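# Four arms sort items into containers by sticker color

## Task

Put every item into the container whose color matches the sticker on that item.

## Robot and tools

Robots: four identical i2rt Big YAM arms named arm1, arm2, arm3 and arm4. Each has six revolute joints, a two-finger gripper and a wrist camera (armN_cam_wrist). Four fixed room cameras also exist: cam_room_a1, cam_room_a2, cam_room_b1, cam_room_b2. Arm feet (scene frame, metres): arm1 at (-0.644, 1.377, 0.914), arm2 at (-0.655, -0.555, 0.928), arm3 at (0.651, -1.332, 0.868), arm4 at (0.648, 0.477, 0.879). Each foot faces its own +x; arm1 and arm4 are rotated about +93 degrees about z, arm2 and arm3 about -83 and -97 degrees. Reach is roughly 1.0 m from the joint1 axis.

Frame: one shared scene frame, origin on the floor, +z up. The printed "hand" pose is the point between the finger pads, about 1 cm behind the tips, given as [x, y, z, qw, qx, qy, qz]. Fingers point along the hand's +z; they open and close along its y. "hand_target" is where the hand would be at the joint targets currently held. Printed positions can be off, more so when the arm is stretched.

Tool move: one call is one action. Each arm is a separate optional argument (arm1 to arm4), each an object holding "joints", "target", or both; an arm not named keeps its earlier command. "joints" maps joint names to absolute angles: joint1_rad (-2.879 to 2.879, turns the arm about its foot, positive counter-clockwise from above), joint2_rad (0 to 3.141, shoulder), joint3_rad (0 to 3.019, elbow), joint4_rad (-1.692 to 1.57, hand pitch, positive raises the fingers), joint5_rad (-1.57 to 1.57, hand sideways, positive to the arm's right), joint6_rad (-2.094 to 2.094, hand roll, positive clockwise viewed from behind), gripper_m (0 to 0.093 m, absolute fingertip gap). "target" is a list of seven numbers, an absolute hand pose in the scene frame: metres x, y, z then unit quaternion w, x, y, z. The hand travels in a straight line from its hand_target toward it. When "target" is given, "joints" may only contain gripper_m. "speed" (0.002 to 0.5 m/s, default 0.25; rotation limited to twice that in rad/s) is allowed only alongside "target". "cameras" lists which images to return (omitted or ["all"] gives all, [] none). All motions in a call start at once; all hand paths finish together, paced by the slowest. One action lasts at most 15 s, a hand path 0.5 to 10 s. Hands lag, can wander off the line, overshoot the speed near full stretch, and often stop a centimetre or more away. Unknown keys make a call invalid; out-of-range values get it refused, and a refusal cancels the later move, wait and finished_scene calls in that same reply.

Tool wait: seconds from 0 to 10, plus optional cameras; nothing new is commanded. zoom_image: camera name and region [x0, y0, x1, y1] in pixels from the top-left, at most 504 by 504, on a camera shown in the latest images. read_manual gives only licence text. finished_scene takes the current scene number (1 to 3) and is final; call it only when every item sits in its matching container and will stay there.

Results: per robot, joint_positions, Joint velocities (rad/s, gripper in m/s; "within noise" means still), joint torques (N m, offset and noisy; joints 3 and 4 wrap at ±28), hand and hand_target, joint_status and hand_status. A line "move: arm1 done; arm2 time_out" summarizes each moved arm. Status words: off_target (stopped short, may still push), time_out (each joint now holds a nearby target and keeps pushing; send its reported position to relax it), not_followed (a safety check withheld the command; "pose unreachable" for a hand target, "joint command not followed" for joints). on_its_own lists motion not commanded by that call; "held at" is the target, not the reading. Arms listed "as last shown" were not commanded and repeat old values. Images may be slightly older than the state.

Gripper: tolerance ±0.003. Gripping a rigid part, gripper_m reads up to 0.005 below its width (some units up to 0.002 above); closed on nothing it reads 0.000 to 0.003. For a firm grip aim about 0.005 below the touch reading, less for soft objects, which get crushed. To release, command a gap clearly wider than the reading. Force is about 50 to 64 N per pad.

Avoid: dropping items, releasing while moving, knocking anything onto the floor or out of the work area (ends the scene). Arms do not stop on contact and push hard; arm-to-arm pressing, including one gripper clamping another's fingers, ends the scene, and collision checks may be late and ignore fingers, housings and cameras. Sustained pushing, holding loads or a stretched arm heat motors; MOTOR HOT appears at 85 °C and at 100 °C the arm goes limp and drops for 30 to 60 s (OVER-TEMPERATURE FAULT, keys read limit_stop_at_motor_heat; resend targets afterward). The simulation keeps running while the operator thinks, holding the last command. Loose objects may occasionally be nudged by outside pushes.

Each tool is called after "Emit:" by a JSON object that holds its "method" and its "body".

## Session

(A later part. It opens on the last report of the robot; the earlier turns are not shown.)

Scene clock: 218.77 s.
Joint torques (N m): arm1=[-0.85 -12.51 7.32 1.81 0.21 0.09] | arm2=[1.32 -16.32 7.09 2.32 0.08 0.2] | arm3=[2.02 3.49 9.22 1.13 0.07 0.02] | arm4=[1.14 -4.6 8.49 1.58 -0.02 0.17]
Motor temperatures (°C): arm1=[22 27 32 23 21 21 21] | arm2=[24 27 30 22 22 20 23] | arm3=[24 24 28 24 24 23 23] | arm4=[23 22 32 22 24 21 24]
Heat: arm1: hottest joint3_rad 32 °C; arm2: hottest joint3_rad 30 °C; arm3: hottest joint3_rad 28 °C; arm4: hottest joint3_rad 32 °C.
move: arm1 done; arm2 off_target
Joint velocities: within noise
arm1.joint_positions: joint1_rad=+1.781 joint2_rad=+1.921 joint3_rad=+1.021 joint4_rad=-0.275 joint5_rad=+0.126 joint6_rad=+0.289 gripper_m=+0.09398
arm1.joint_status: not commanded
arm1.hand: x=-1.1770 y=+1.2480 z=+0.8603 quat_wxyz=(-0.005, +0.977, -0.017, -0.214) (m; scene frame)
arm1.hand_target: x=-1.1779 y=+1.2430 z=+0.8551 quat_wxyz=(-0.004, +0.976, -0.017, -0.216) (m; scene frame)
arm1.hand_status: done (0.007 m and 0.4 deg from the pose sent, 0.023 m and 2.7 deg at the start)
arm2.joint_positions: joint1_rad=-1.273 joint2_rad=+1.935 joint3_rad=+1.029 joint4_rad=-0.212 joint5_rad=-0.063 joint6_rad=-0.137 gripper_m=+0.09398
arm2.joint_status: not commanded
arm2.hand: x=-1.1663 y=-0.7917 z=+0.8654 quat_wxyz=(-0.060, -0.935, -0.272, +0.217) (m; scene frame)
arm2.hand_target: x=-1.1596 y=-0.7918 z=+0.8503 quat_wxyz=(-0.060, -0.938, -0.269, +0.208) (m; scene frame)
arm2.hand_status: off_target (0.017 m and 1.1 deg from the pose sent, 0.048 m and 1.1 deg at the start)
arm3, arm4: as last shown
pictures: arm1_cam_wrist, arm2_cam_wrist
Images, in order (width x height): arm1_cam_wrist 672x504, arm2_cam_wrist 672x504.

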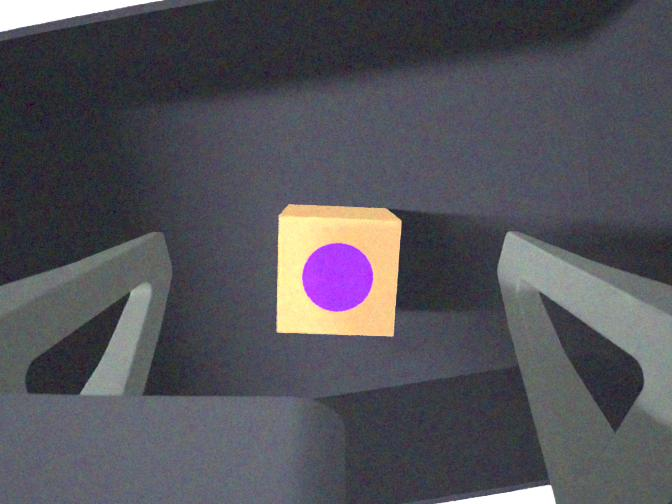

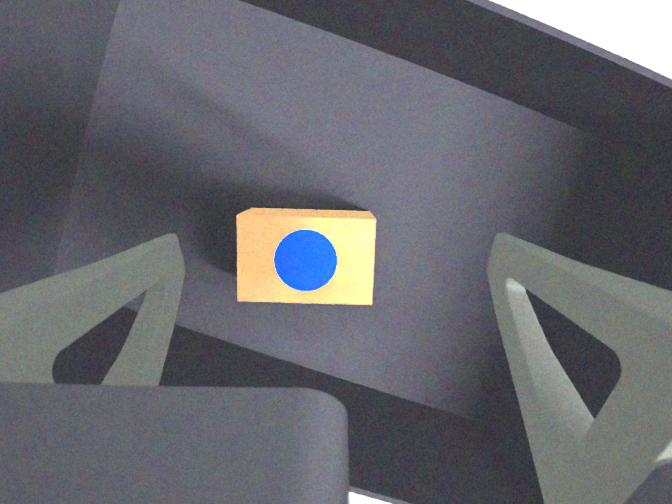

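Emit:
{"method": "move", "body": {"arm1": {"target":[-1.168,1.243,0.815,0.0038,-0.9762,0.0170,0.2164],"speed":0.15}, "arm2": {"target":[-1.157,-0.801,0.805,-0.0596,-0.9385,-0.2691,0.2080],"speed":0.15}, "cameras": ["arm1_cam_wrist","arm2_cam_wrist"]}}

Scene clock: 231.53 s.
Joint torques (N m): arm1=[-1.32 -13.57 6.54 1.73 0.18 0.15] | arm2=[1.32 -17.08 6.65 2.3 0.07 0.21] | arm3=[1.96 3.55 9.17 1.14 0.07 0.03] | arm4=[1.08 -5.01 8.5 1.65 -0.02 0.21]
Motor temperatures (°C): arm1=[22 27 31 23 21 21 21] | arm2=[24 27 30 22 22 20 23] | arm3=[24 24 28 24 24 23 23] | arm4=[23 22 32 22 24 21 24]
Heat: arm1: hottest joint3_rad 31 °C; arm2: hottest joint3_rad 30 °C; arm3: hottest joint3_rad 28 °C; arm4: hottest joint3_rad 32 °C.
move: arm1 done; arm2 off_target
Joint velocities: within noise
arm1.joint_positions: joint1_rad=+1.786 joint2_rad=+2.006 joint3_rad=+0.985 joint4_rad=-0.166 joint5_rad=+0.129 joint6_rad=+0.295 gripper_m=+0.09398
arm1.joint_status: not commanded
arm1.hand: x=-1.1644 y=+1.2498 z=+0.8146 quat_wxyz=(-0.007, +0.978, -0.018, -0.208) (m; scene frame)
arm1.hand_target: x=-1.1679 y=+1.2431 z=+0.8151 quat_wxyz=(-0.004, +0.976, -0.017, -0.216) (m; scene frame)
arm1.hand_status: done (0.008 m and 1.1 deg from the pose sent, 0.046 m and 0.4 deg at the start)
arm2.joint_positions: joint1_rad=-1.255 joint2_rad=+2.044 joint3_rad=+1.029 joint4_rad=-0.110 joint5_rad=-0.055 joint6_rad=-0.121 gripper_m=+0.09398
arm2.joint_status: not commanded
arm2.hand: x=-1.1615 y=-0.7991 z=+0.8169 quat_wxyz=(-0.060, -0.936, -0.273, +0.213) (m; scene frame)
arm2.hand_target: x=-1.1569 y=-0.8008 z=+0.8054 quat_wxyz=(-0.060, -0.938, -0.269, +0.208) (m; scene frame)
arm2.hand_status: off_target (0.013 m and 0.7 deg from the pose sent, 0.062 m and 1.1 deg at the start)
arm3, arm4: as last shown
pictures: arm1_cam_wrist, arm2_cam_wrist
Images, in order (width x height): arm1_cam_wrist 672x504, arm2_cam_wrist 672x504.

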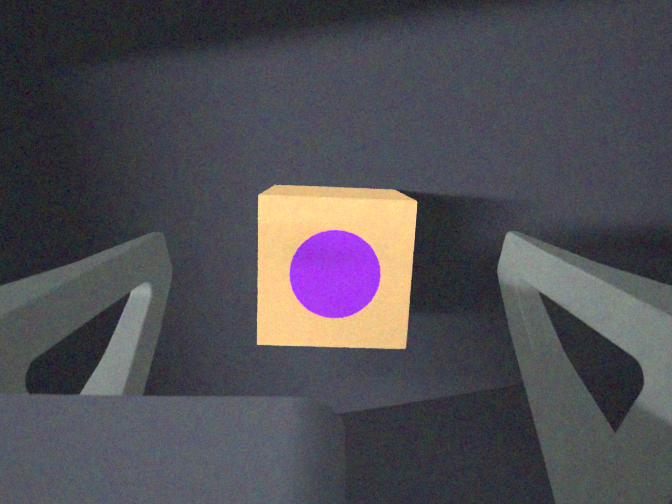

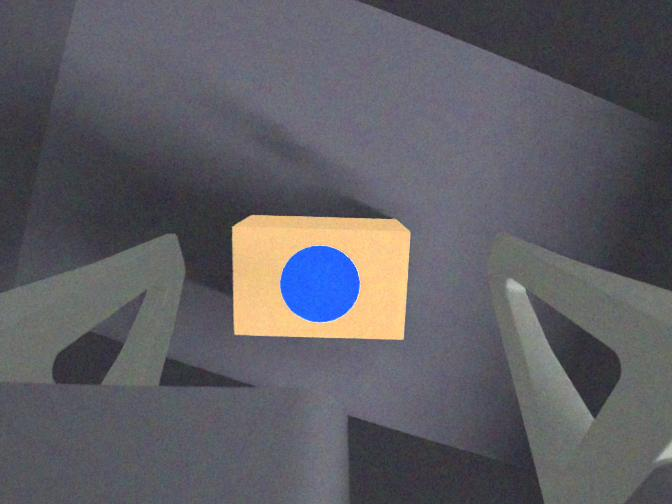

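Emit:
{"method": "move", "body": {"arm1": {"target":[-1.162,1.243,0.78,0.0038,-0.9762,0.0170,0.2164],"speed":0.12}, "arm2": {"target":[-1.149,-0.803,0.77,-0.0596,-0.9385,-0.2691,0.2080],"speed":0.12}, "cameras": ["arm1_cam_wrist","arm2_cam_wrist"]}}

Scene clock: 254.77 s.
Joint torques (N m): arm1=[-1.32 -13.22 5.6 1.59 0.22 0.14] | arm2=[1.49 -17.2 5.29 2.35 0.08 0.21] | arm3=[2.14 3.66 9.21 1.14 0.06 0.03] | arm4=[0.62 -4.78 8.49 1.59 -0.03 0.15]
Motor temperatures (°C): arm1=[22 26 31 23 21 21 21] | arm2=[24 27 29 22 22 20 23] | arm3=[24 24 28 24 24 23 23] | arm4=[23 22 32 22 24 21 24]
Heat: arm1: hottest joint3_rad 31 °C; arm2: hottest joint3_rad 29 °C; arm3: hottest joint3_rad 28 °C; arm4: hottest joint3_rad 32 °C.
move: arm1 done; arm2 off_target
Joint velocities: within noise
arm1.joint_positions: joint1_rad=+1.790 joint2_rad=+2.082 joint3_rad=+0.975 joint4_rad=-0.077 joint5_rad=+0.130 joint6_rad=+0.299 gripper_m=+0.09398
arm1.joint_status: not commanded
arm1.hand: x=-1.1599 y=+1.2493 z=+0.7811 quat_wxyz=(-0.007, +0.978, -0.018, -0.210) (m; scene frame)
arm1.hand_target: x=-1.1620 y=+1.2429 z=+0.7802 quat_wxyz=(-0.004, +0.976, -0.017, -0.216) (m; scene frame)
arm1.hand_status: done (0.007 m and 0.9 deg from the pose sent, 0.035 m and 1.1 deg at the start)
arm2.joint_positions: joint1_rad=-1.245 joint2_rad=+2.117 joint3_rad=+1.029 joint4_rad=-0.024 joint5_rad=-0.050 joint6_rad=-0.111 gripper_m=+0.09398
arm2.joint_status: not commanded
arm2.hand: x=-1.1597 y=-0.8033 z=+0.7864 quat_wxyz=(-0.060, -0.935, -0.272, +0.219) (m; scene frame)
arm2.hand_target: x=-1.1487 y=-0.8028 z=+0.7706 quat_wxyz=(-0.060, -0.938, -0.269, +0.208) (m; scene frame)
arm2.hand_status: off_target (0.020 m and 1.3 deg from the pose sent, 0.049 m and 0.7 deg at the start)
arm3, arm4: as last shown
pictures: arm1_cam_wrist, arm2_cam_wrist
Images, in order (width x height): arm1_cam_wrist 672x504, arm2_cam_wrist 672x504.

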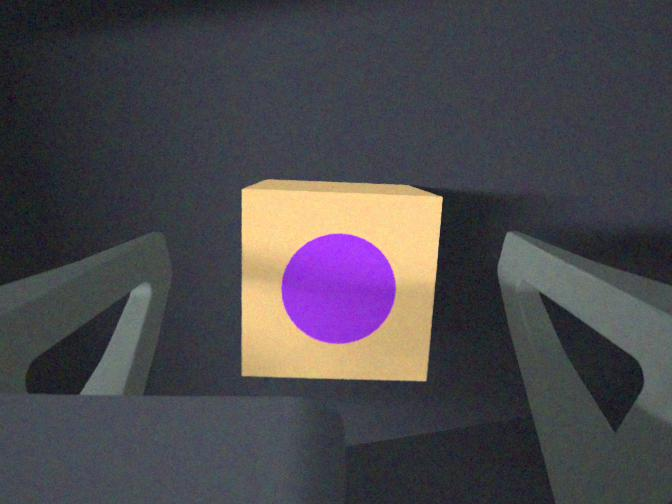

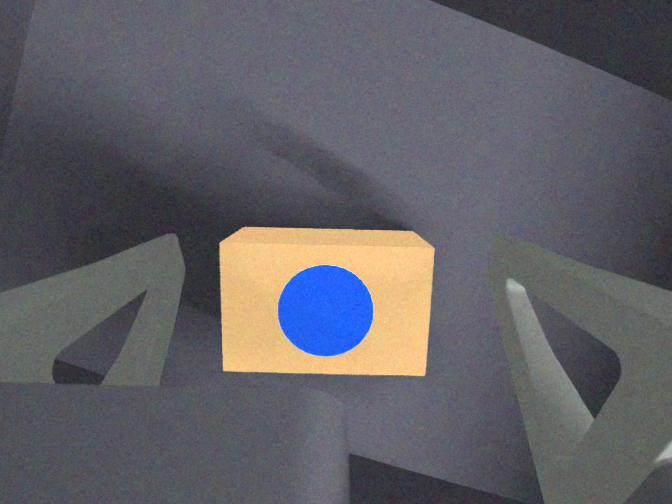

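Emit:
{"method": "move", "body": {"arm1": {"target":[-1.157,1.243,0.748,0.0038,-0.9762,0.0170,0.2164],"speed":0.12}, "arm2": {"target":[-1.137,-0.800,0.738,-0.0596,-0.9385,-0.2691,0.2080],"speed":0.12}, "cameras": ["arm1_cam_wrist","arm2_cam_wrist"]}}

Scene clock: 266.60 s.
Joint torques (N m): arm1=[-0.15 -13.51 4.85 1.74 0.27 0.14] | arm2=[1.49 -17.08 4.81 2.33 0.08 0.2] | arm3=[1.96 3.6 9.22 1.14 0.06 0.04] | arm4=[1.26 -4.84 8.39 1.58 -0.04 0.16]
Motor temperatures (°C): arm1=[22 27 30 23 21 21 21] | arm2=[24 27 28 22 22 20 23] | arm3=[24 24 28 24 24 23 23] | arm4=[23 22 32 22 24 21 24]
Heat: arm1: hottest joint3_rad 30 °C; arm2: hottest joint3_rad 28 °C; arm3: hottest joint3_rad 28 °C; arm4: hottest joint3_rad 32 °C.
move: arm1 done; arm2 off_target
Joint velocities: within noise
arm1.joint_positions: joint1_rad=+1.793 joint2_rad=+2.159 joint3_rad=+0.975 joint4_rad=+0.001 joint5_rad=+0.132 joint6_rad=+0.303 gripper_m=+0.09398
arm1.joint_status: not commanded
arm1.hand: x=-1.1557 y=+1.2491 z=+0.7494 quat_wxyz=(-0.007, +0.977, -0.018, -0.210) (m; scene frame)
arm1.hand_target: x=-1.1570 y=+1.2430 z=+0.7481 quat_wxyz=(-0.004, +0.976, -0.017, -0.216) (m; scene frame)
arm1.hand_status: done (0.006 m and 0.8 deg from the pose sent, 0.034 m and 0.9 deg at the start)
arm2.joint_positions: joint1_rad=-1.240 joint2_rad=+2.188 joint3_rad=+1.007 joint4_rad=+0.064 joint5_rad=-0.048 joint6_rad=-0.106 gripper_m=+0.09398
arm2.joint_status: not commanded
arm2.hand: x=-1.1464 y=-0.7994 z=+0.7523 quat_wxyz=(-0.060, -0.936, -0.272, +0.216) (m; scene frame)
arm2.hand_target: x=-1.1369 y=-0.7997 z=+0.7385 quat_wxyz=(-0.059, -0.938, -0.269, +0.208) (m; scene frame)
arm2.hand_status: off_target (0.017 m and 1.0 deg from the pose sent, 0.054 m and 1.3 deg at the start)
arm3.joint_positions: joint1_rad=+1.589 joint2_rad=+0.493 joint3_rad=+1.182 joint4_rad=-1.599 joint5_rad=-0.001 joint6_rad=-0.008 gripper_m=+0.09398
arm3.joint_status: not commanded
arm3.hand: x=+0.8156 y=-1.3431 z=+1.2863 quat_wxyz=(-0.325, -0.042, -0.945, +0.024) (m; scene frame)
arm3.hand_target: x=+0.8167 y=-1.3415 z=+1.2930 quat_wxyz=(-0.330, -0.041, -0.943, +0.021) (m; scene frame)
arm3.hand_status: not commanded
arm4: as last shown
pictures: arm1_cam_wrist, arm2_cam_wrist
Images, in order (width x height): arm1_cam_wrist 672x504, arm2_cam_wrist 672x504.

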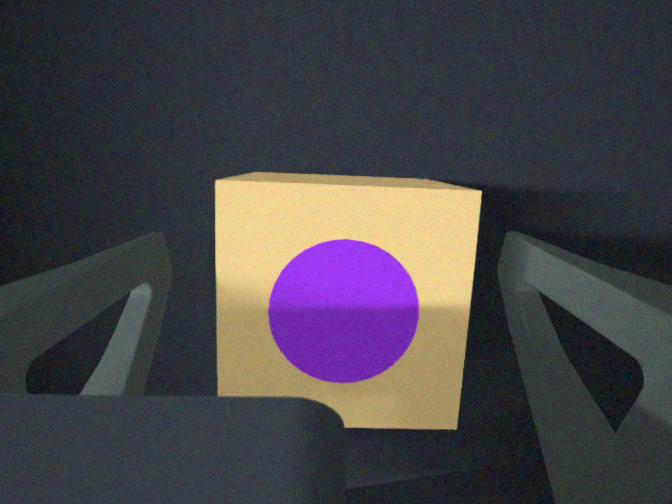

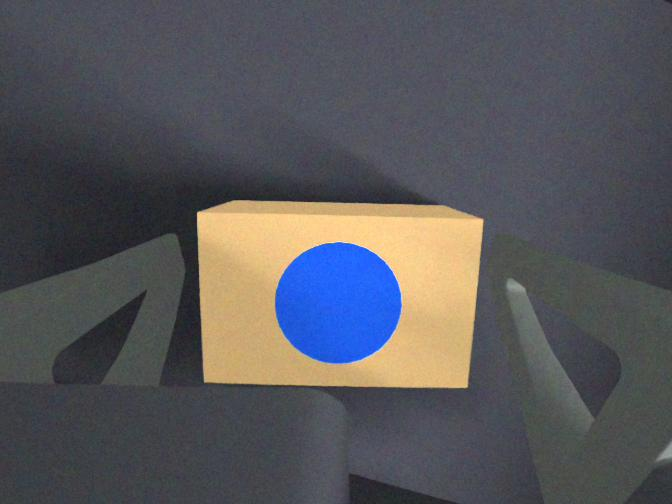

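Emit:
{"method": "move", "body": {"arm1": {"target":[-1.147,1.242,0.72,0.0038,-0.9762,0.0170,0.2164],"speed":0.12}, "arm2": {"target":[-1.127,-0.794,0.706,-0.0596,-0.9385,-0.2691,0.2080],"speed":0.12}, "cameras": ["arm1_cam_wrist","arm2_cam_wrist"]}}

Emit:
{"method": "move", "body": {"arm1": {"joints":{"gripper_m":0.03}}, "arm2": {"joints":{"gripper_m":0.03}}, "cameras": ["arm1_cam_wrist","arm2_cam_wrist"]}}

Scene clock: 275.33 s.
Joint torques (N m): arm1=[-0.62 -12.04 3.92 1.55 0.16 0.08] | arm2=[1.38 -14.92 3.79 2.24 0.08 0.16] | arm3=[2.02 3.6 9.24 1.16 0.06 0.03] | arm4=[0.79 -4.6 8.46 1.52 -0.04 0.16]
Motor temperatures (°C): arm1=[22 27 30 23 21 21 21] | arm2=[24 27 28 22 22 20 23] | arm3=[24 24 28 24 24 23 23] | arm4=[23 22 32 22 24 21 24]
Heat: arm1: hottest joint3_rad 30 °C; arm2: hottest joint3_rad 28 °C; arm3: hottest joint3_rad 28 °C; arm4: hottest joint3_rad 32 °C.
move: arm1 off_target; arm2 off_target
Joint velocities: within noise
arm1.joint_positions: joint1_rad=+1.801 joint2_rad=+2.208 joint3_rad=+0.968 joint4_rad=+0.079 joint5_rad=+0.135 joint6_rad=+0.315 gripper_m=+0.09398
arm1.joint_status: not commanded
arm1.hand: x=-1.1536 y=+1.2462 z=+0.7306 quat_wxyz=(-0.003, +0.975, -0.021, -0.221) (m; scene frame)
arm1.hand_target: x=-1.1466 y=+1.2422 z=+0.7202 quat_wxyz=(-0.004, +0.976, -0.017, -0.216) (m; scene frame)
arm1.hand_status: off_target (0.013 m and 0.7 deg from the pose sent, 0.031 m and 0.8 deg at the start)
arm2.joint_positions: joint1_rad=-1.240 joint2_rad=+2.233 joint3_rad=+1.001 joint4_rad=+0.151 joint5_rad=-0.048 joint6_rad=-0.103 gripper_m=+0.09398
arm2.joint_status: not commanded
arm2.hand: x=-1.1479 y=-0.8002 z=+0.7368 quat_wxyz=(-0.063, -0.932, -0.270, +0.234) (m; scene frame)
arm2.hand_target: x=-1.1261 y=-0.7933 z=+0.7080 quat_wxyz=(-0.059, -0.938, -0.269, +0.208) (m; scene frame)
arm2.hand_status: off_target (0.038 m and 3.1 deg from the pose sent, 0.050 m and 1.0 deg at the start)
arm3, arm4: as last shown
pictures: arm1_cam_wrist, arm2_cam_wrist
Images, in order (width x height): arm1_cam_wrist 672x504, arm2_cam_wrist 672x504.

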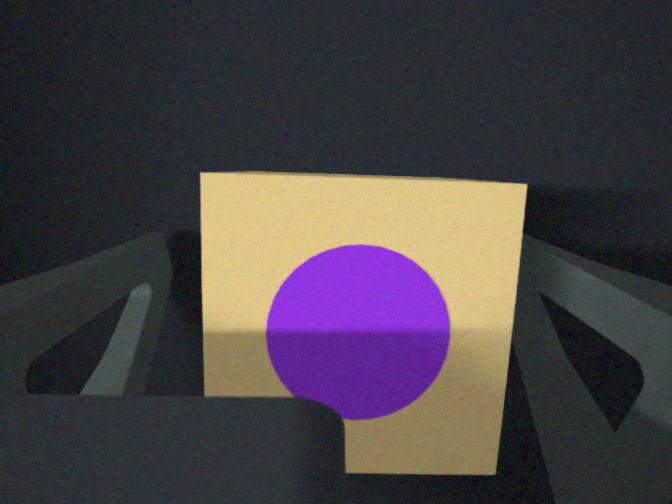

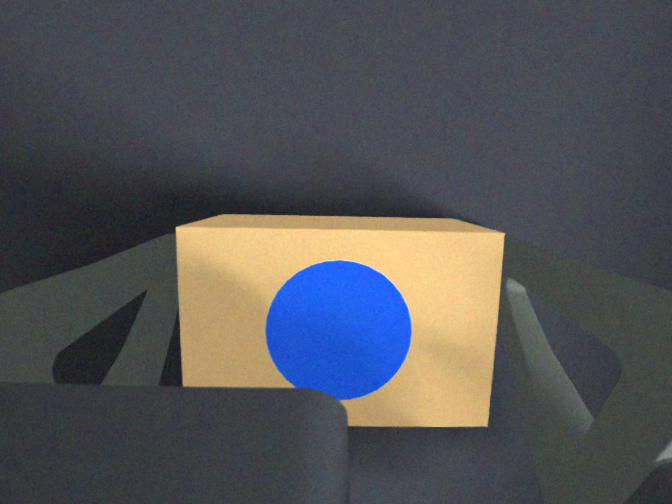

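Scene clock: 275.97 s.
Joint torques (N m): arm1=[-1.08 -12.57 4.04 1.47 0.16 0.09] | arm2=[1.08 -14.97 3.79 2.06 0.13 0.15] | arm3=[2.02 3.55 9.2 1.16 0.07 0.03] | arm4=[1.03 -4.95 8.57 1.73 -0.02 0.18]
Motor temperatures (°C): arm1=[22 27 30 23 21 21 21] | arm2=[24 27 28 22 22 20 23] | arm3=[24 24 28 24 24 23 23] | arm4=[23 22 32 22 24 21 24]
Heat: arm1: hottest joint3_rad 30 °C; arm2: hottest joint3_rad 28 °C; arm3: hottest joint3_rad 28 °C; arm4: hottest joint3_rad 32 °C.
move: arm1 off_target; arm2 off_target
Joint velocities: within noise
arm1.joint_positions: joint1_rad=+1.805 joint2_rad=+2.208 joint3_rad=+0.968 joint4_rad=+0.080 joint5_rad=+0.135 joint6_rad=+0.315 gripper_m=+0.05291
arm1.joint_status: gripper_m off_target (ended at +0.05293, target +0.03000)
arm1.hand: x=-1.1535 y=+1.2443 z=+0.7308 quat_wxyz=(-0.002, +0.975, -0.020, -0.222) (m; scene frame)
arm1.hand_target: x=-1.1467 y=+1.2423 z=+0.7202 quat_wxyz=(-0.004, +0.976, -0.017, -0.216) (m; scene frame)
arm1.hand_status: not commanded
arm2.joint_positions: joint1_rad=-1.237 joint2_rad=+2.234 joint3_rad=+1.001 joint4_rad=+0.156 joint5_rad=-0.050 joint6_rad=-0.102 gripper_m=+0.06890
arm2.joint_status: gripper_m off_target (ended at +0.06893, target +0.03000)
arm2.hand: x=-1.1476 y=-0.8021 z=+0.7367 quat_wxyz=(-0.065, -0.931, -0.271, +0.235) (m; scene frame)
arm2.hand_target: x=-1.1260 y=-0.7933 z=+0.7079 quat_wxyz=(-0.059, -0.938, -0.269, +0.208) (m; scene frame)
arm2.hand_status: not commanded
arm3, arm4: as last shown
pictures: arm1_cam_wrist, arm2_cam_wrist
Images, in order (width x height): arm1_cam_wrist 672x504, arm2_cam_wrist 672x504.

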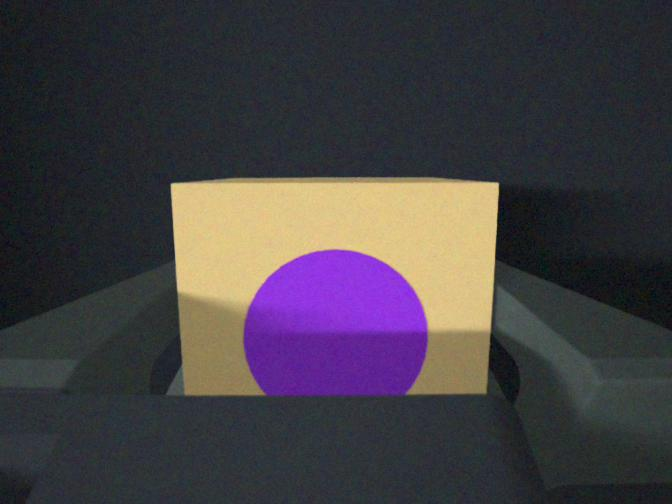

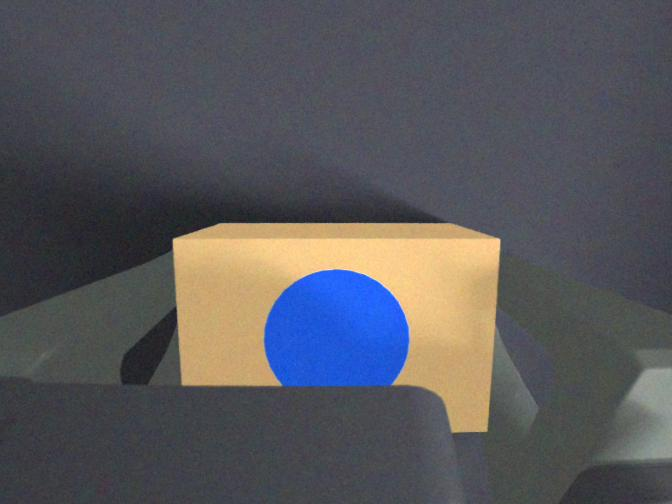

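Emit:
{"method": "move", "body": {"arm1": {"target":[-1.153,1.245,0.95,0.0038,-0.9762,0.0170,0.2164],"speed":0.2}, "arm2": {"target":[-1.147,-0.80,0.95,-0.0596,-0.9385,-0.2691,0.2080],"speed":0.2}, "cameras": ["arm1_cam_wrist","arm2_cam_wrist"]}}

Emit:
{"method": "move", "body": {"arm1": {"joints":{"joint2_rad":0.75,"joint3_rad":1.25,"joint4_rad":-1.63,"joint5_rad":0,"joint6_rad":0}}, "arm2": {"joints":{"joint2_rad":0.75,"joint3_rad":1.25,"joint4_rad":-1.63,"joint5_rad":0,"joint6_rad":0}}, "cameras": ["arm1_cam_wrist","arm2_cam_wrist"]}}

Scene clock: 292.53 s.
Joint torques (N m): arm1=[-2.14 -12.86 12.48 0.75 0.07 0] | arm2=[0.5 -16.79 12.37 1.03 -0.13 0.08] | arm3=[2.2 3.55 9.21 1.16 0.07 0.02] | arm4=[1.08 -4.54 8.54 1.62 -0.03 0.16]
Motor temperatures (°C): arm1=[22 27 30 23 21 21 22] | arm2=[24 27 28 22 22 20 23] | arm3=[24 24 28 24 24 23 23] | arm4=[23 22 32 22 24 21 24]
Heat: arm1: hottest joint3_rad 30 °C; arm2: hottest joint3_rad 28 °C; arm3: hottest joint3_rad 28 °C; arm4: hottest joint3_rad 32 °C.
move: arm1 off_target; arm2 off_target
Joint velocities: within noise
arm1.joint_positions: joint1_rad=+1.805 joint2_rad=+1.707 joint3_rad=+0.955 joint4_rad=-0.467 joint5_rad=+0.134 joint6_rad=+0.314 gripper_m=+0.05291
arm1.joint_status: not commanded
arm1.hand: x=-1.1317 y=+1.2493 z=+0.9278 quat_wxyz=(-0.011, +0.981, -0.017, -0.195) (m; scene frame)
arm1.hand_target: x=-1.1520 y=+1.2454 z=+0.9504 quat_wxyz=(-0.004, +0.976, -0.017, -0.217) (m; scene frame)
arm1.hand_status: off_target (0.031 m and 2.7 deg from the pose sent, 0.219 m and 0.7 deg at the start)
arm2.joint_positions: joint1_rad=-1.237 joint2_rad=+1.739 joint3_rad=+0.999 joint4_rad=-0.422 joint5_rad=-0.048 joint6_rad=-0.102 gripper_m=+0.06890
arm2.joint_status: not commanded
arm2.hand: x=-1.1306 y=-0.7940 z=+0.9358 quat_wxyz=(-0.057, -0.941, -0.272, +0.195) (m; scene frame)
arm2.hand_target: x=-1.1463 y=-0.7997 z=+0.9503 quat_wxyz=(-0.060, -0.938, -0.269, +0.208) (m; scene frame)
arm2.hand_status: off_target (0.023 m and 1.6 deg from the pose sent, 0.213 m and 3.3 deg at the start)
arm3: as last shown
arm4.joint_positions: joint1_rad=+0.223 joint2_rad=+0.926 joint3_rad=+0.583 joint4_rad=+0.315 joint5_rad=-1.288 joint6_rad=-0.036 gripper_m=+0.09402
arm4.joint_status: not commanded
arm4.hand: x=+0.4001 y=+0.7506 z=+1.2215 quat_wxyz=(-0.003, +0.708, +0.001, -0.706) (m; scene frame)
arm4.hand_target: x=+0.4000 y=+0.7500 z=+1.2200 quat_wxyz=(+0.000, +0.707, +0.000, -0.707) (m; scene frame)
arm4.hand_status: not commanded
pictures: arm1_cam_wrist, arm2_cam_wrist
Images, in order (width x height): arm1_cam_wrist 672x504, arm2_cam_wrist 672x504.

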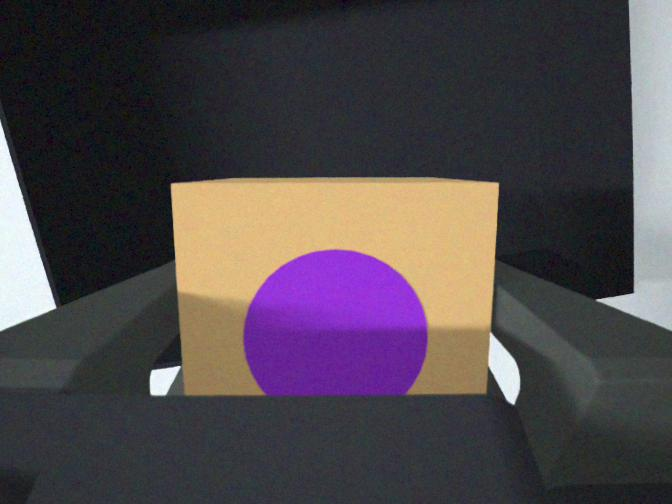

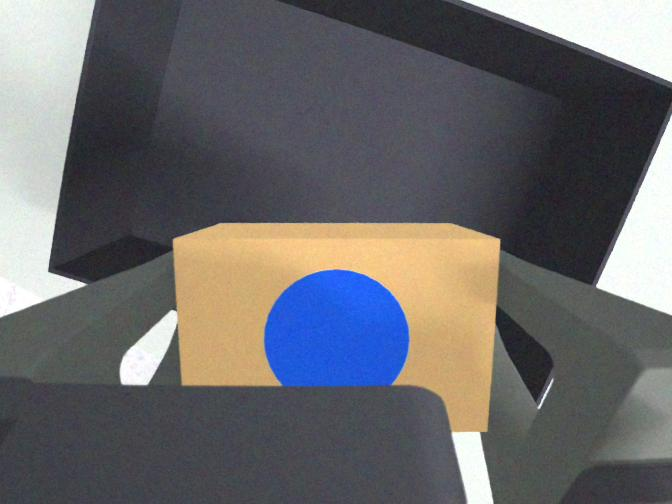

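Scene clock: 294.10 s.
Joint torques (N m): arm1=[-2.73 1.32 12.44 0.73 -0.05 -0.04] | arm2=[0.44 -2.2 12.81 1.09 0.12 0.21] | arm3=[1.9 3.49 9.2 1.16 0.07 0.04] | arm4=[0.79 -5.01 8.69 1.66 -0.03 0.2]
Motor temperatures (°C): arm1=[22 27 30 23 21 21 22] | arm2=[24 27 28 22 22 20 24] | arm3=[24 24 28 24 24 23 23] | arm4=[23 22 32 22 24 21 24]
Heat: arm1: hottest joint3_rad 30 °C; arm2: hottest joint3_rad 28 °C; arm3: hottest joint3_rad 28 °C; arm4: hottest joint3_rad 32 °C.
move: arm1 done; arm2 done
Joint velocities: within noise
arm1.joint_positions: joint1_rad=+1.805 joint2_rad=+0.747 joint3_rad=+1.224 joint4_rad=-1.621 joint5_rad=+0.002 joint6_rad=+0.008 gripper_m=+0.05291
arm1.joint_status: all done
arm1.hand: x=-0.8587 y=+1.3080 z=+1.3063 quat_wxyz=(+0.030, +0.965, +0.144, -0.217) (m; scene frame)
arm1.hand_target: x=-0.8585 y=+1.3089 z=+1.3165 quat_wxyz=(+0.030, +0.963, +0.145, -0.224) (m; scene frame)
arm1.hand_status: not commanded
arm2.joint_positions: joint1_rad=-1.237 joint2_rad=+0.750 joint3_rad=+1.226 joint4_rad=-1.617 joint5_rad=-0.003 joint6_rad=-0.014 gripper_m=+0.06890
arm2.joint_status: all done
arm2.hand: x=-0.8653 y=-0.6580 z=+1.3172 quat_wxyz=(-0.046, -0.951, -0.226, +0.206) (m; scene frame)
arm2.hand_target: x=-0.8645 y=-0.6561 z=+1.3266 quat_wxyz=(-0.047, -0.952, -0.217, +0.212) (m; scene frame)
arm2.hand_status: not commanded
arm3, arm4: as last shown
pictures: arm1_cam_wrist, arm2_cam_wrist
Images, in order (width x height): arm1_cam_wrist 672x504, arm2_cam_wrist 672x504.

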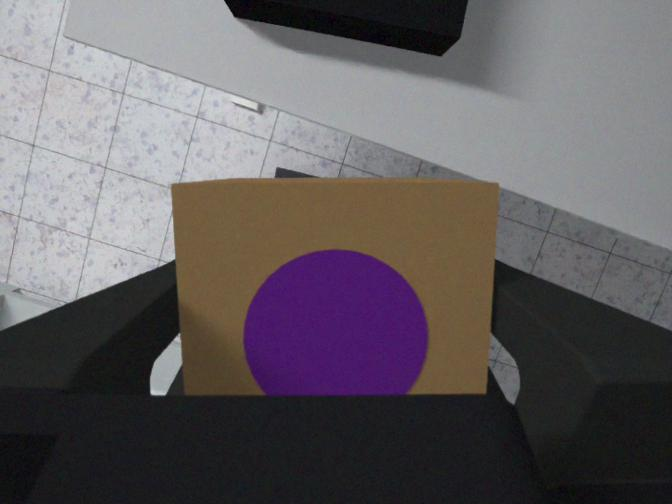

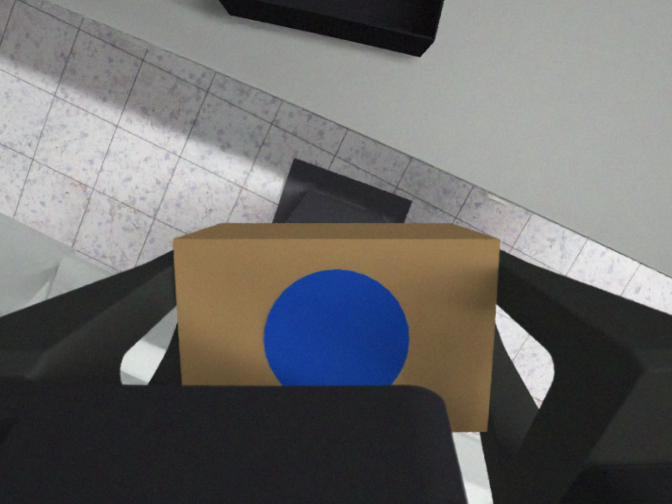

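Emit:
{"method": "move", "body": {"arm1": {"joints":{"joint1_rad":-2.25}}, "arm2": {"joints":{"joint1_rad":2.15}}, "arm4": {"joints":{"joint1_rad":1.2,"joint2_rad":0.6,"joint3_rad":1.4,"joint4_rad":-1.2,"joint5_rad":0,"joint6_rad":0}}}}

Scene clock: 300.67 s.
Joint torques (N m): arm1=[-2.55 0.5 12.51 0.73 -0.03 -0.05] | arm2=[1.14 -2.14 12.75 1.14 0.11 0.19] | arm3=[1.96 3.55 9.18 1.13 0.07 0.02] | arm4=[1.44 2.67 10.52 0.9 0.22 0.17]
Motor temperatures (°C): arm1=[22 26 30 23 21 21 22] | arm2=[24 27 29 22 22 20 24] | arm3=[24 24 28 24 24 23 23] | arm4=[23 22 33 22 24 21 24]
Heat: arm1: hottest joint3_rad 30 °C; arm2: hottest joint3_rad 29 °C; arm3: hottest joint3_rad 28 °C; arm4: hottest joint3_rad 33 °C.
move: arm1 done; arm2 done; arm4 done
Joint velocities: within noise
arm1.joint_positions: joint1_rad=-2.244 joint2_rad=+0.754 joint3_rad=+1.224 joint4_rad=-1.621 joint5_rad=+0.002 joint6_rad=+0.005 gripper_m=+0.05296
arm1.joint_status: all done
arm1.hand: x=-0.4463 y=+1.2432 z=+1.2983 quat_wxyz=(-0.191, -0.293, -0.935, +0.063) (m; scene frame)
arm1.hand_target: x=-0.4484 y=+1.2434 z=+1.3098 quat_wxyz=(-0.201, -0.293, -0.932, +0.067) (m; scene frame)
arm1.hand_status: not commanded
arm2.joint_positions: joint1_rad=+2.145 joint2_rad=+0.750 joint3_rad=+1.226 joint4_rad=-1.617 joint5_rad=-0.003 joint6_rad=-0.011 gripper_m=+0.06893
arm2.joint_status: all done
arm2.hand: x=-0.4764 y=-0.4081 z=+1.3186 quat_wxyz=(-0.202, +0.336, -0.917, -0.073) (m; scene frame)
arm2.hand_target: x=-0.4780 y=-0.4087 z=+1.3281 quat_wxyz=(-0.207, +0.332, -0.917, -0.076) (m; scene frame)
arm2.hand_status: not commanded
arm3: as last shown
arm4.joint_positions: joint1_rad=+1.195 joint2_rad=+0.592 joint3_rad=+1.359 joint4_rad=-1.188 joint5_rad=-0.003 joint6_rad=-0.011 gripper_m=+0.09402
arm4.joint_status: all done
arm4.hand: x=+0.4178 y=+0.5562 z=+1.4424 quat_wxyz=(-0.086, +0.829, -0.129, -0.538) (m; scene frame)
arm4.hand_target: x=+0.4223 y=+0.5540 z=+1.4585 quat_wxyz=(-0.085, +0.822, -0.132, -0.547) (m; scene frame)
arm4.hand_status: not commanded
pictures: arm1_cam_wrist, arm2_cam_wrist, arm3_cam_wrist, arm4_cam_wrist, cam_room_a1, cam_room_a2, cam_room_b1, cam_room_b2
Images, in order (width x height): arm1_cam_wrist 672x504, arm2_cam_wrist 672x504, arm3_cam_wrist 672x504, arm4_cam_wrist 672x504, cam_room_a1 672x504, cam_room_a2 672x504, cam_room_b1 672x504, cam_room_b2 672x504.

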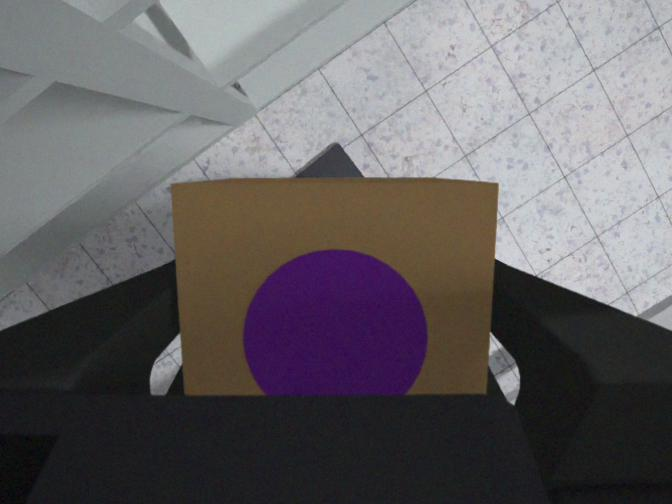

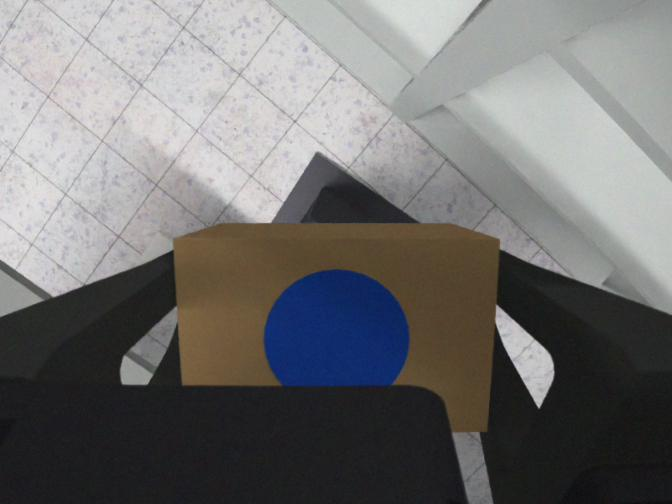

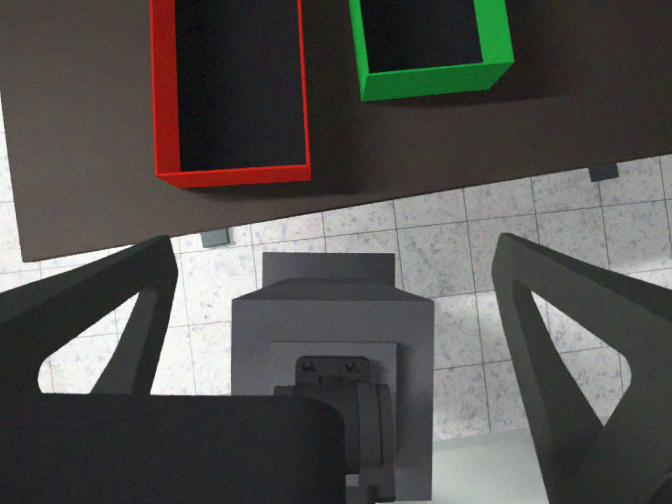

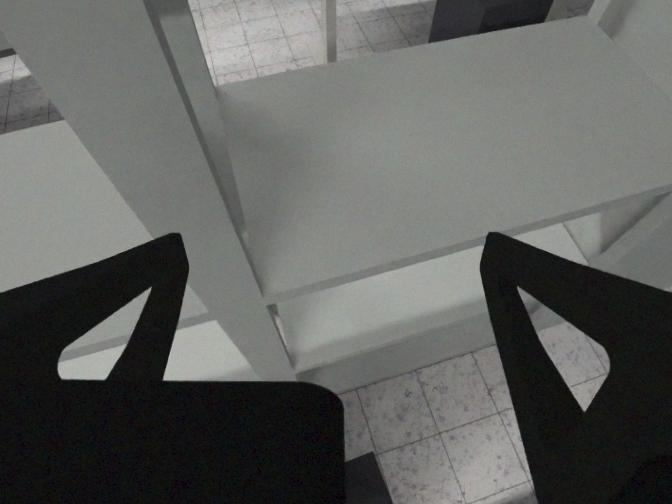

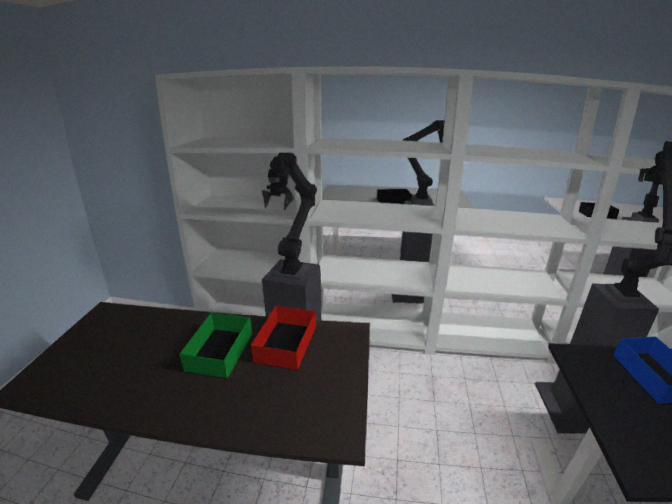

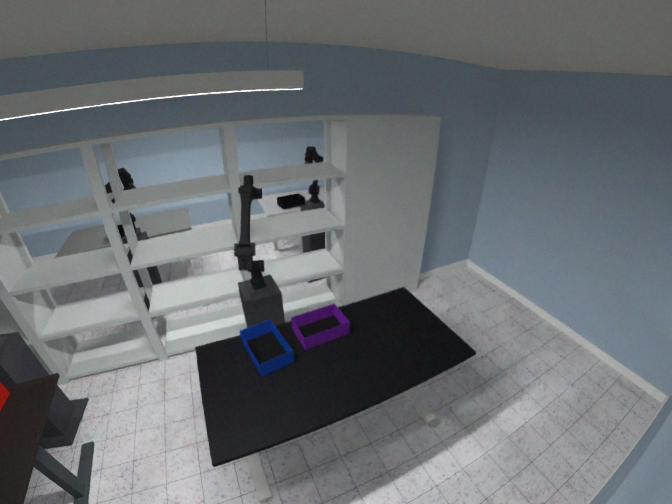

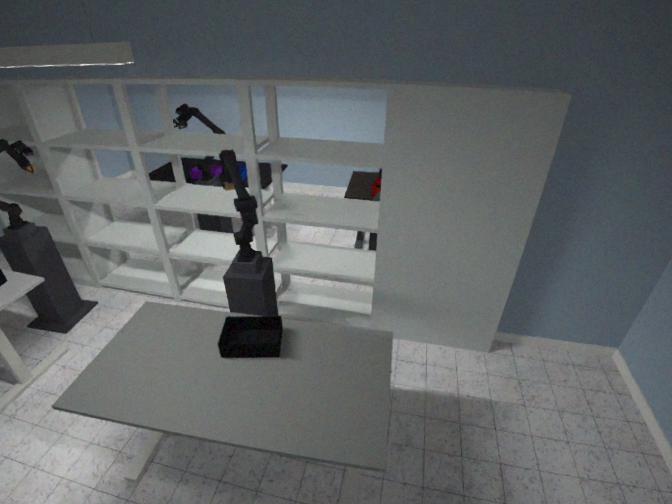

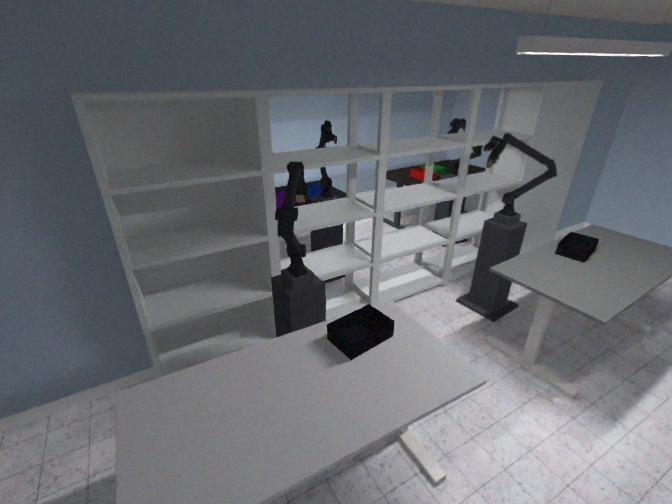

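Emit:
{"method": "move", "body": {"arm4": {"target":[0.42,0.75,1.22,0,-0.4226,0,0.9063]}, "cameras": ["arm4_cam_wrist"]}}

Scene clock: 319.53 s.
Joint torques (N m): arm1=[-2.32 -0.09 12.4 0.66 -0.03 -0.02] | arm2=[1.08 -2.14 12.78 1.11 0.11 0.18] | arm3=[2.02 3.6 9.21 1.17 0.08 0.03] | arm4=[0.38 -4.6 6.11 1.26 0.34 -0.09]
Motor temperatures (°C): arm1=[22 26 31 23 21 21 22] | arm2=[24 26 31 22 22 20 24] | arm3=[24 24 28 24 24 23 23] | arm4=[23 22 35 22 24 21 24]
Heat: arm1: hottest joint3_rad 31 °C; arm2: hottest joint3_rad 31 °C; arm3: hottest joint3_rad 28 °C; arm4: hottest joint3_rad 35 °C.
move: arm4 off_target
Joint velocities: within noise
arm1, arm2, arm3: as last shown
arm4.joint_positions: joint1_rad=+0.283 joint2_rad=+1.174 joint3_rad=+0.328 joint4_rad=+1.570 joint5_rad=-0.856 joint6_rad=+0.736 gripper_m=+0.09402
arm4.joint_status: not commanded
arm4.hand: x=+0.4172 y=+0.7479 z=+1.2230 quat_wxyz=(-0.037, +0.520, -0.103, -0.847) (m; scene frame)
arm4.hand_target: x=+0.4196 y=+0.7498 z=+1.2206 quat_wxyz=(-0.047, +0.521, -0.101, -0.847) (m; scene frame)
arm4.hand_status: off_target (0.005 m and 18.1 deg from the pose sent, 0.295 m and 66.2 deg at the start; a joint's target at an end of its range on 27 of 86 steps)
pictures: arm4_cam_wrist
Images, in order (width x height): arm4_cam_wrist 672x504.

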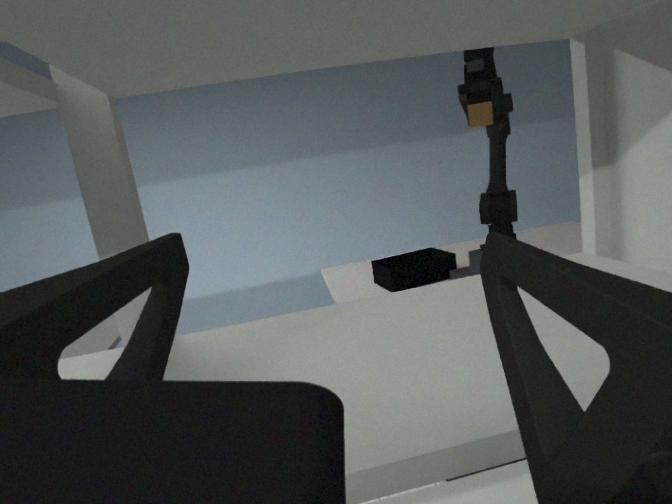

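Emit:
{"method": "move", "body": {"arm1": {"target":[-0.03,0.945,1.13,0.2064,0.2936,0.9311,-0.0651],"speed":0.2}, "arm2": {"target":[-0.03,-0.05,1.13,0.2281,-0.3231,0.9150,0.0806],"speed":0.2}, "cameras": ["arm1_cam_wrist","arm2_cam_wrist","arm4_cam_wrist","cam_room_a1","cam_room_a2","cam_room_b2"]}}

Scene clock: 336.67 s.
Joint torques (N m): arm1=[-2.61 -19.02 17.5 0.64 -0.07 0] | arm2=[-0.15 -23.94 17.4 1.11 0.13 0.18] | arm3=[1.96 3.55 9.24 1.13 0.07 0.02] | arm4=[0.09 -4.19 6 1.24 0.35 -0.12]
Motor temperatures (°C): arm1=[22 26 32 23 21 21 22] | arm2=[24 26 33 22 22 20 24] | arm3=[24 24 28 23 24 23 23] | arm4=[23 22 32 22 24 21 24]
Heat: arm1: hottest joint3_rad 32 °C; arm2: hottest joint3_rad 33 °C; arm3: hottest joint3_rad 28 °C; arm4: hottest joint3_rad 32 °C.
move: arm1 off_target; arm2 off_target
Joint velocities: within noise
arm1.joint_positions: joint1_rad=-2.246 joint2_rad=+2.049 joint3_rad=+2.011 joint4_rad=-1.141 joint5_rad=-0.006 joint6_rad=+0.004 gripper_m=+0.05296
arm1.joint_status: not commanded
arm1.hand: x=-0.0390 y=+0.9603 z=+1.0970 quat_wxyz=(-0.179, -0.294, -0.937, +0.056) (m; scene frame)
arm1.hand_target: x=-0.0319 y=+0.9462 z=+1.1301 quat_wxyz=(-0.207, -0.294, -0.931, +0.066) (m; scene frame)
arm1.hand_status: off_target (0.037 m and 3.4 deg from the pose sent, 0.539 m and 1.8 deg at the start)
arm2.joint_positions: joint1_rad=+2.145 joint2_rad=+2.199 joint3_rad=+2.235 joint4_rad=-1.142 joint5_rad=-0.001 joint6_rad=-0.011 gripper_m=+0.06893
arm2.joint_status: not commanded
arm2.hand: x=-0.0454 y=-0.0518 z=+1.1220 quat_wxyz=(-0.219, +0.334, -0.913, -0.079) (m; scene frame)
arm2.hand_target: x=-0.0309 y=-0.0508 z=+1.1297 quat_wxyz=(-0.229, +0.323, -0.915, -0.081) (m; scene frame)
arm2.hand_status: off_target (0.017 m and 1.7 deg from the pose sent, 0.603 m and 3.5 deg at the start)
arm3, arm4: as last shown
pictures: arm1_cam_wrist, arm2_cam_wrist, arm4_cam_wrist, cam_room_a1, cam_room_a2, cam_room_b2
Images, in order (width x height): arm1_cam_wrist 672x504, arm2_cam_wrist 672x504, arm4_cam_wrist 672x504, cam_room_a1 672x504, cam_room_a2 672x504, cam_room_b2 672x504.

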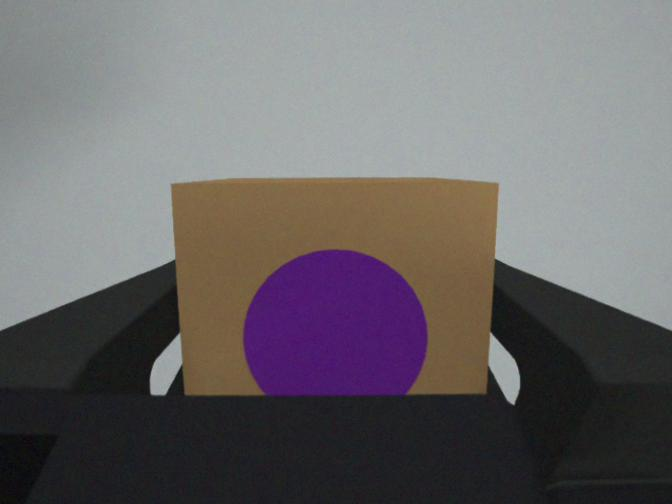

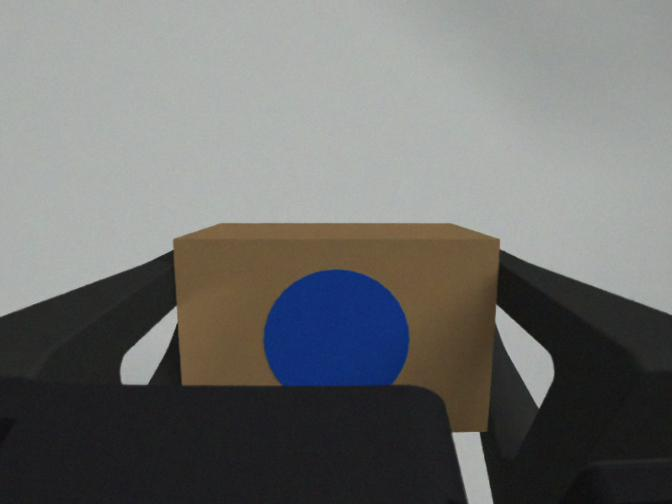

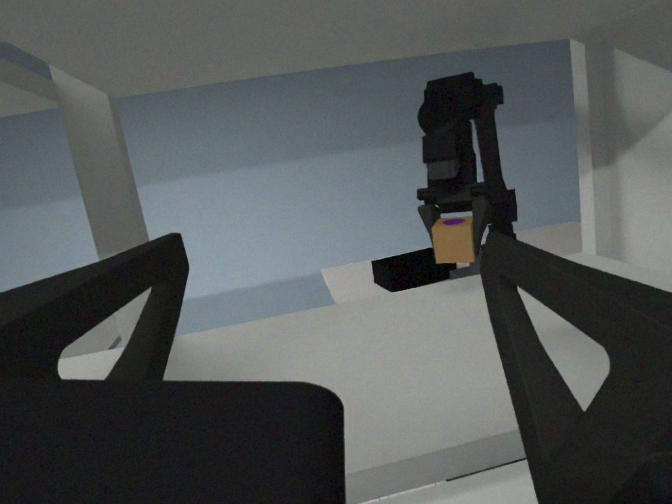

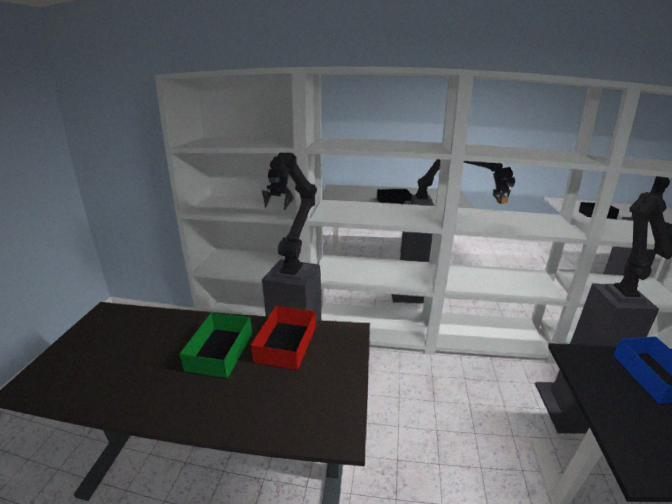

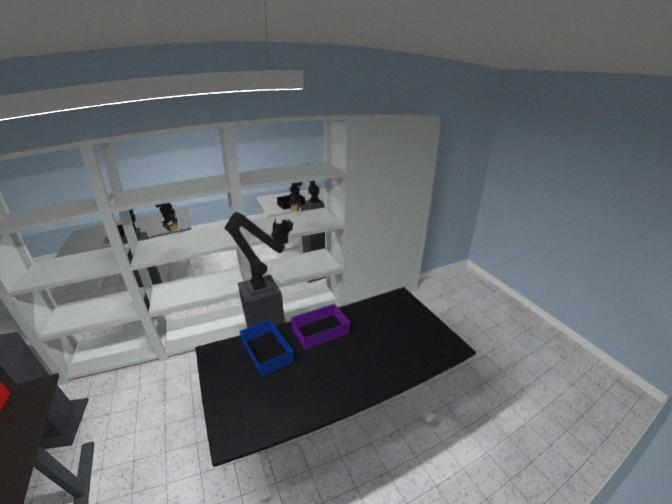

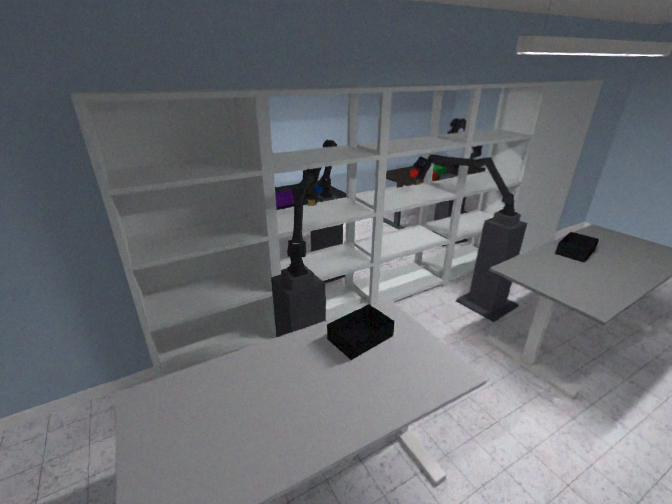

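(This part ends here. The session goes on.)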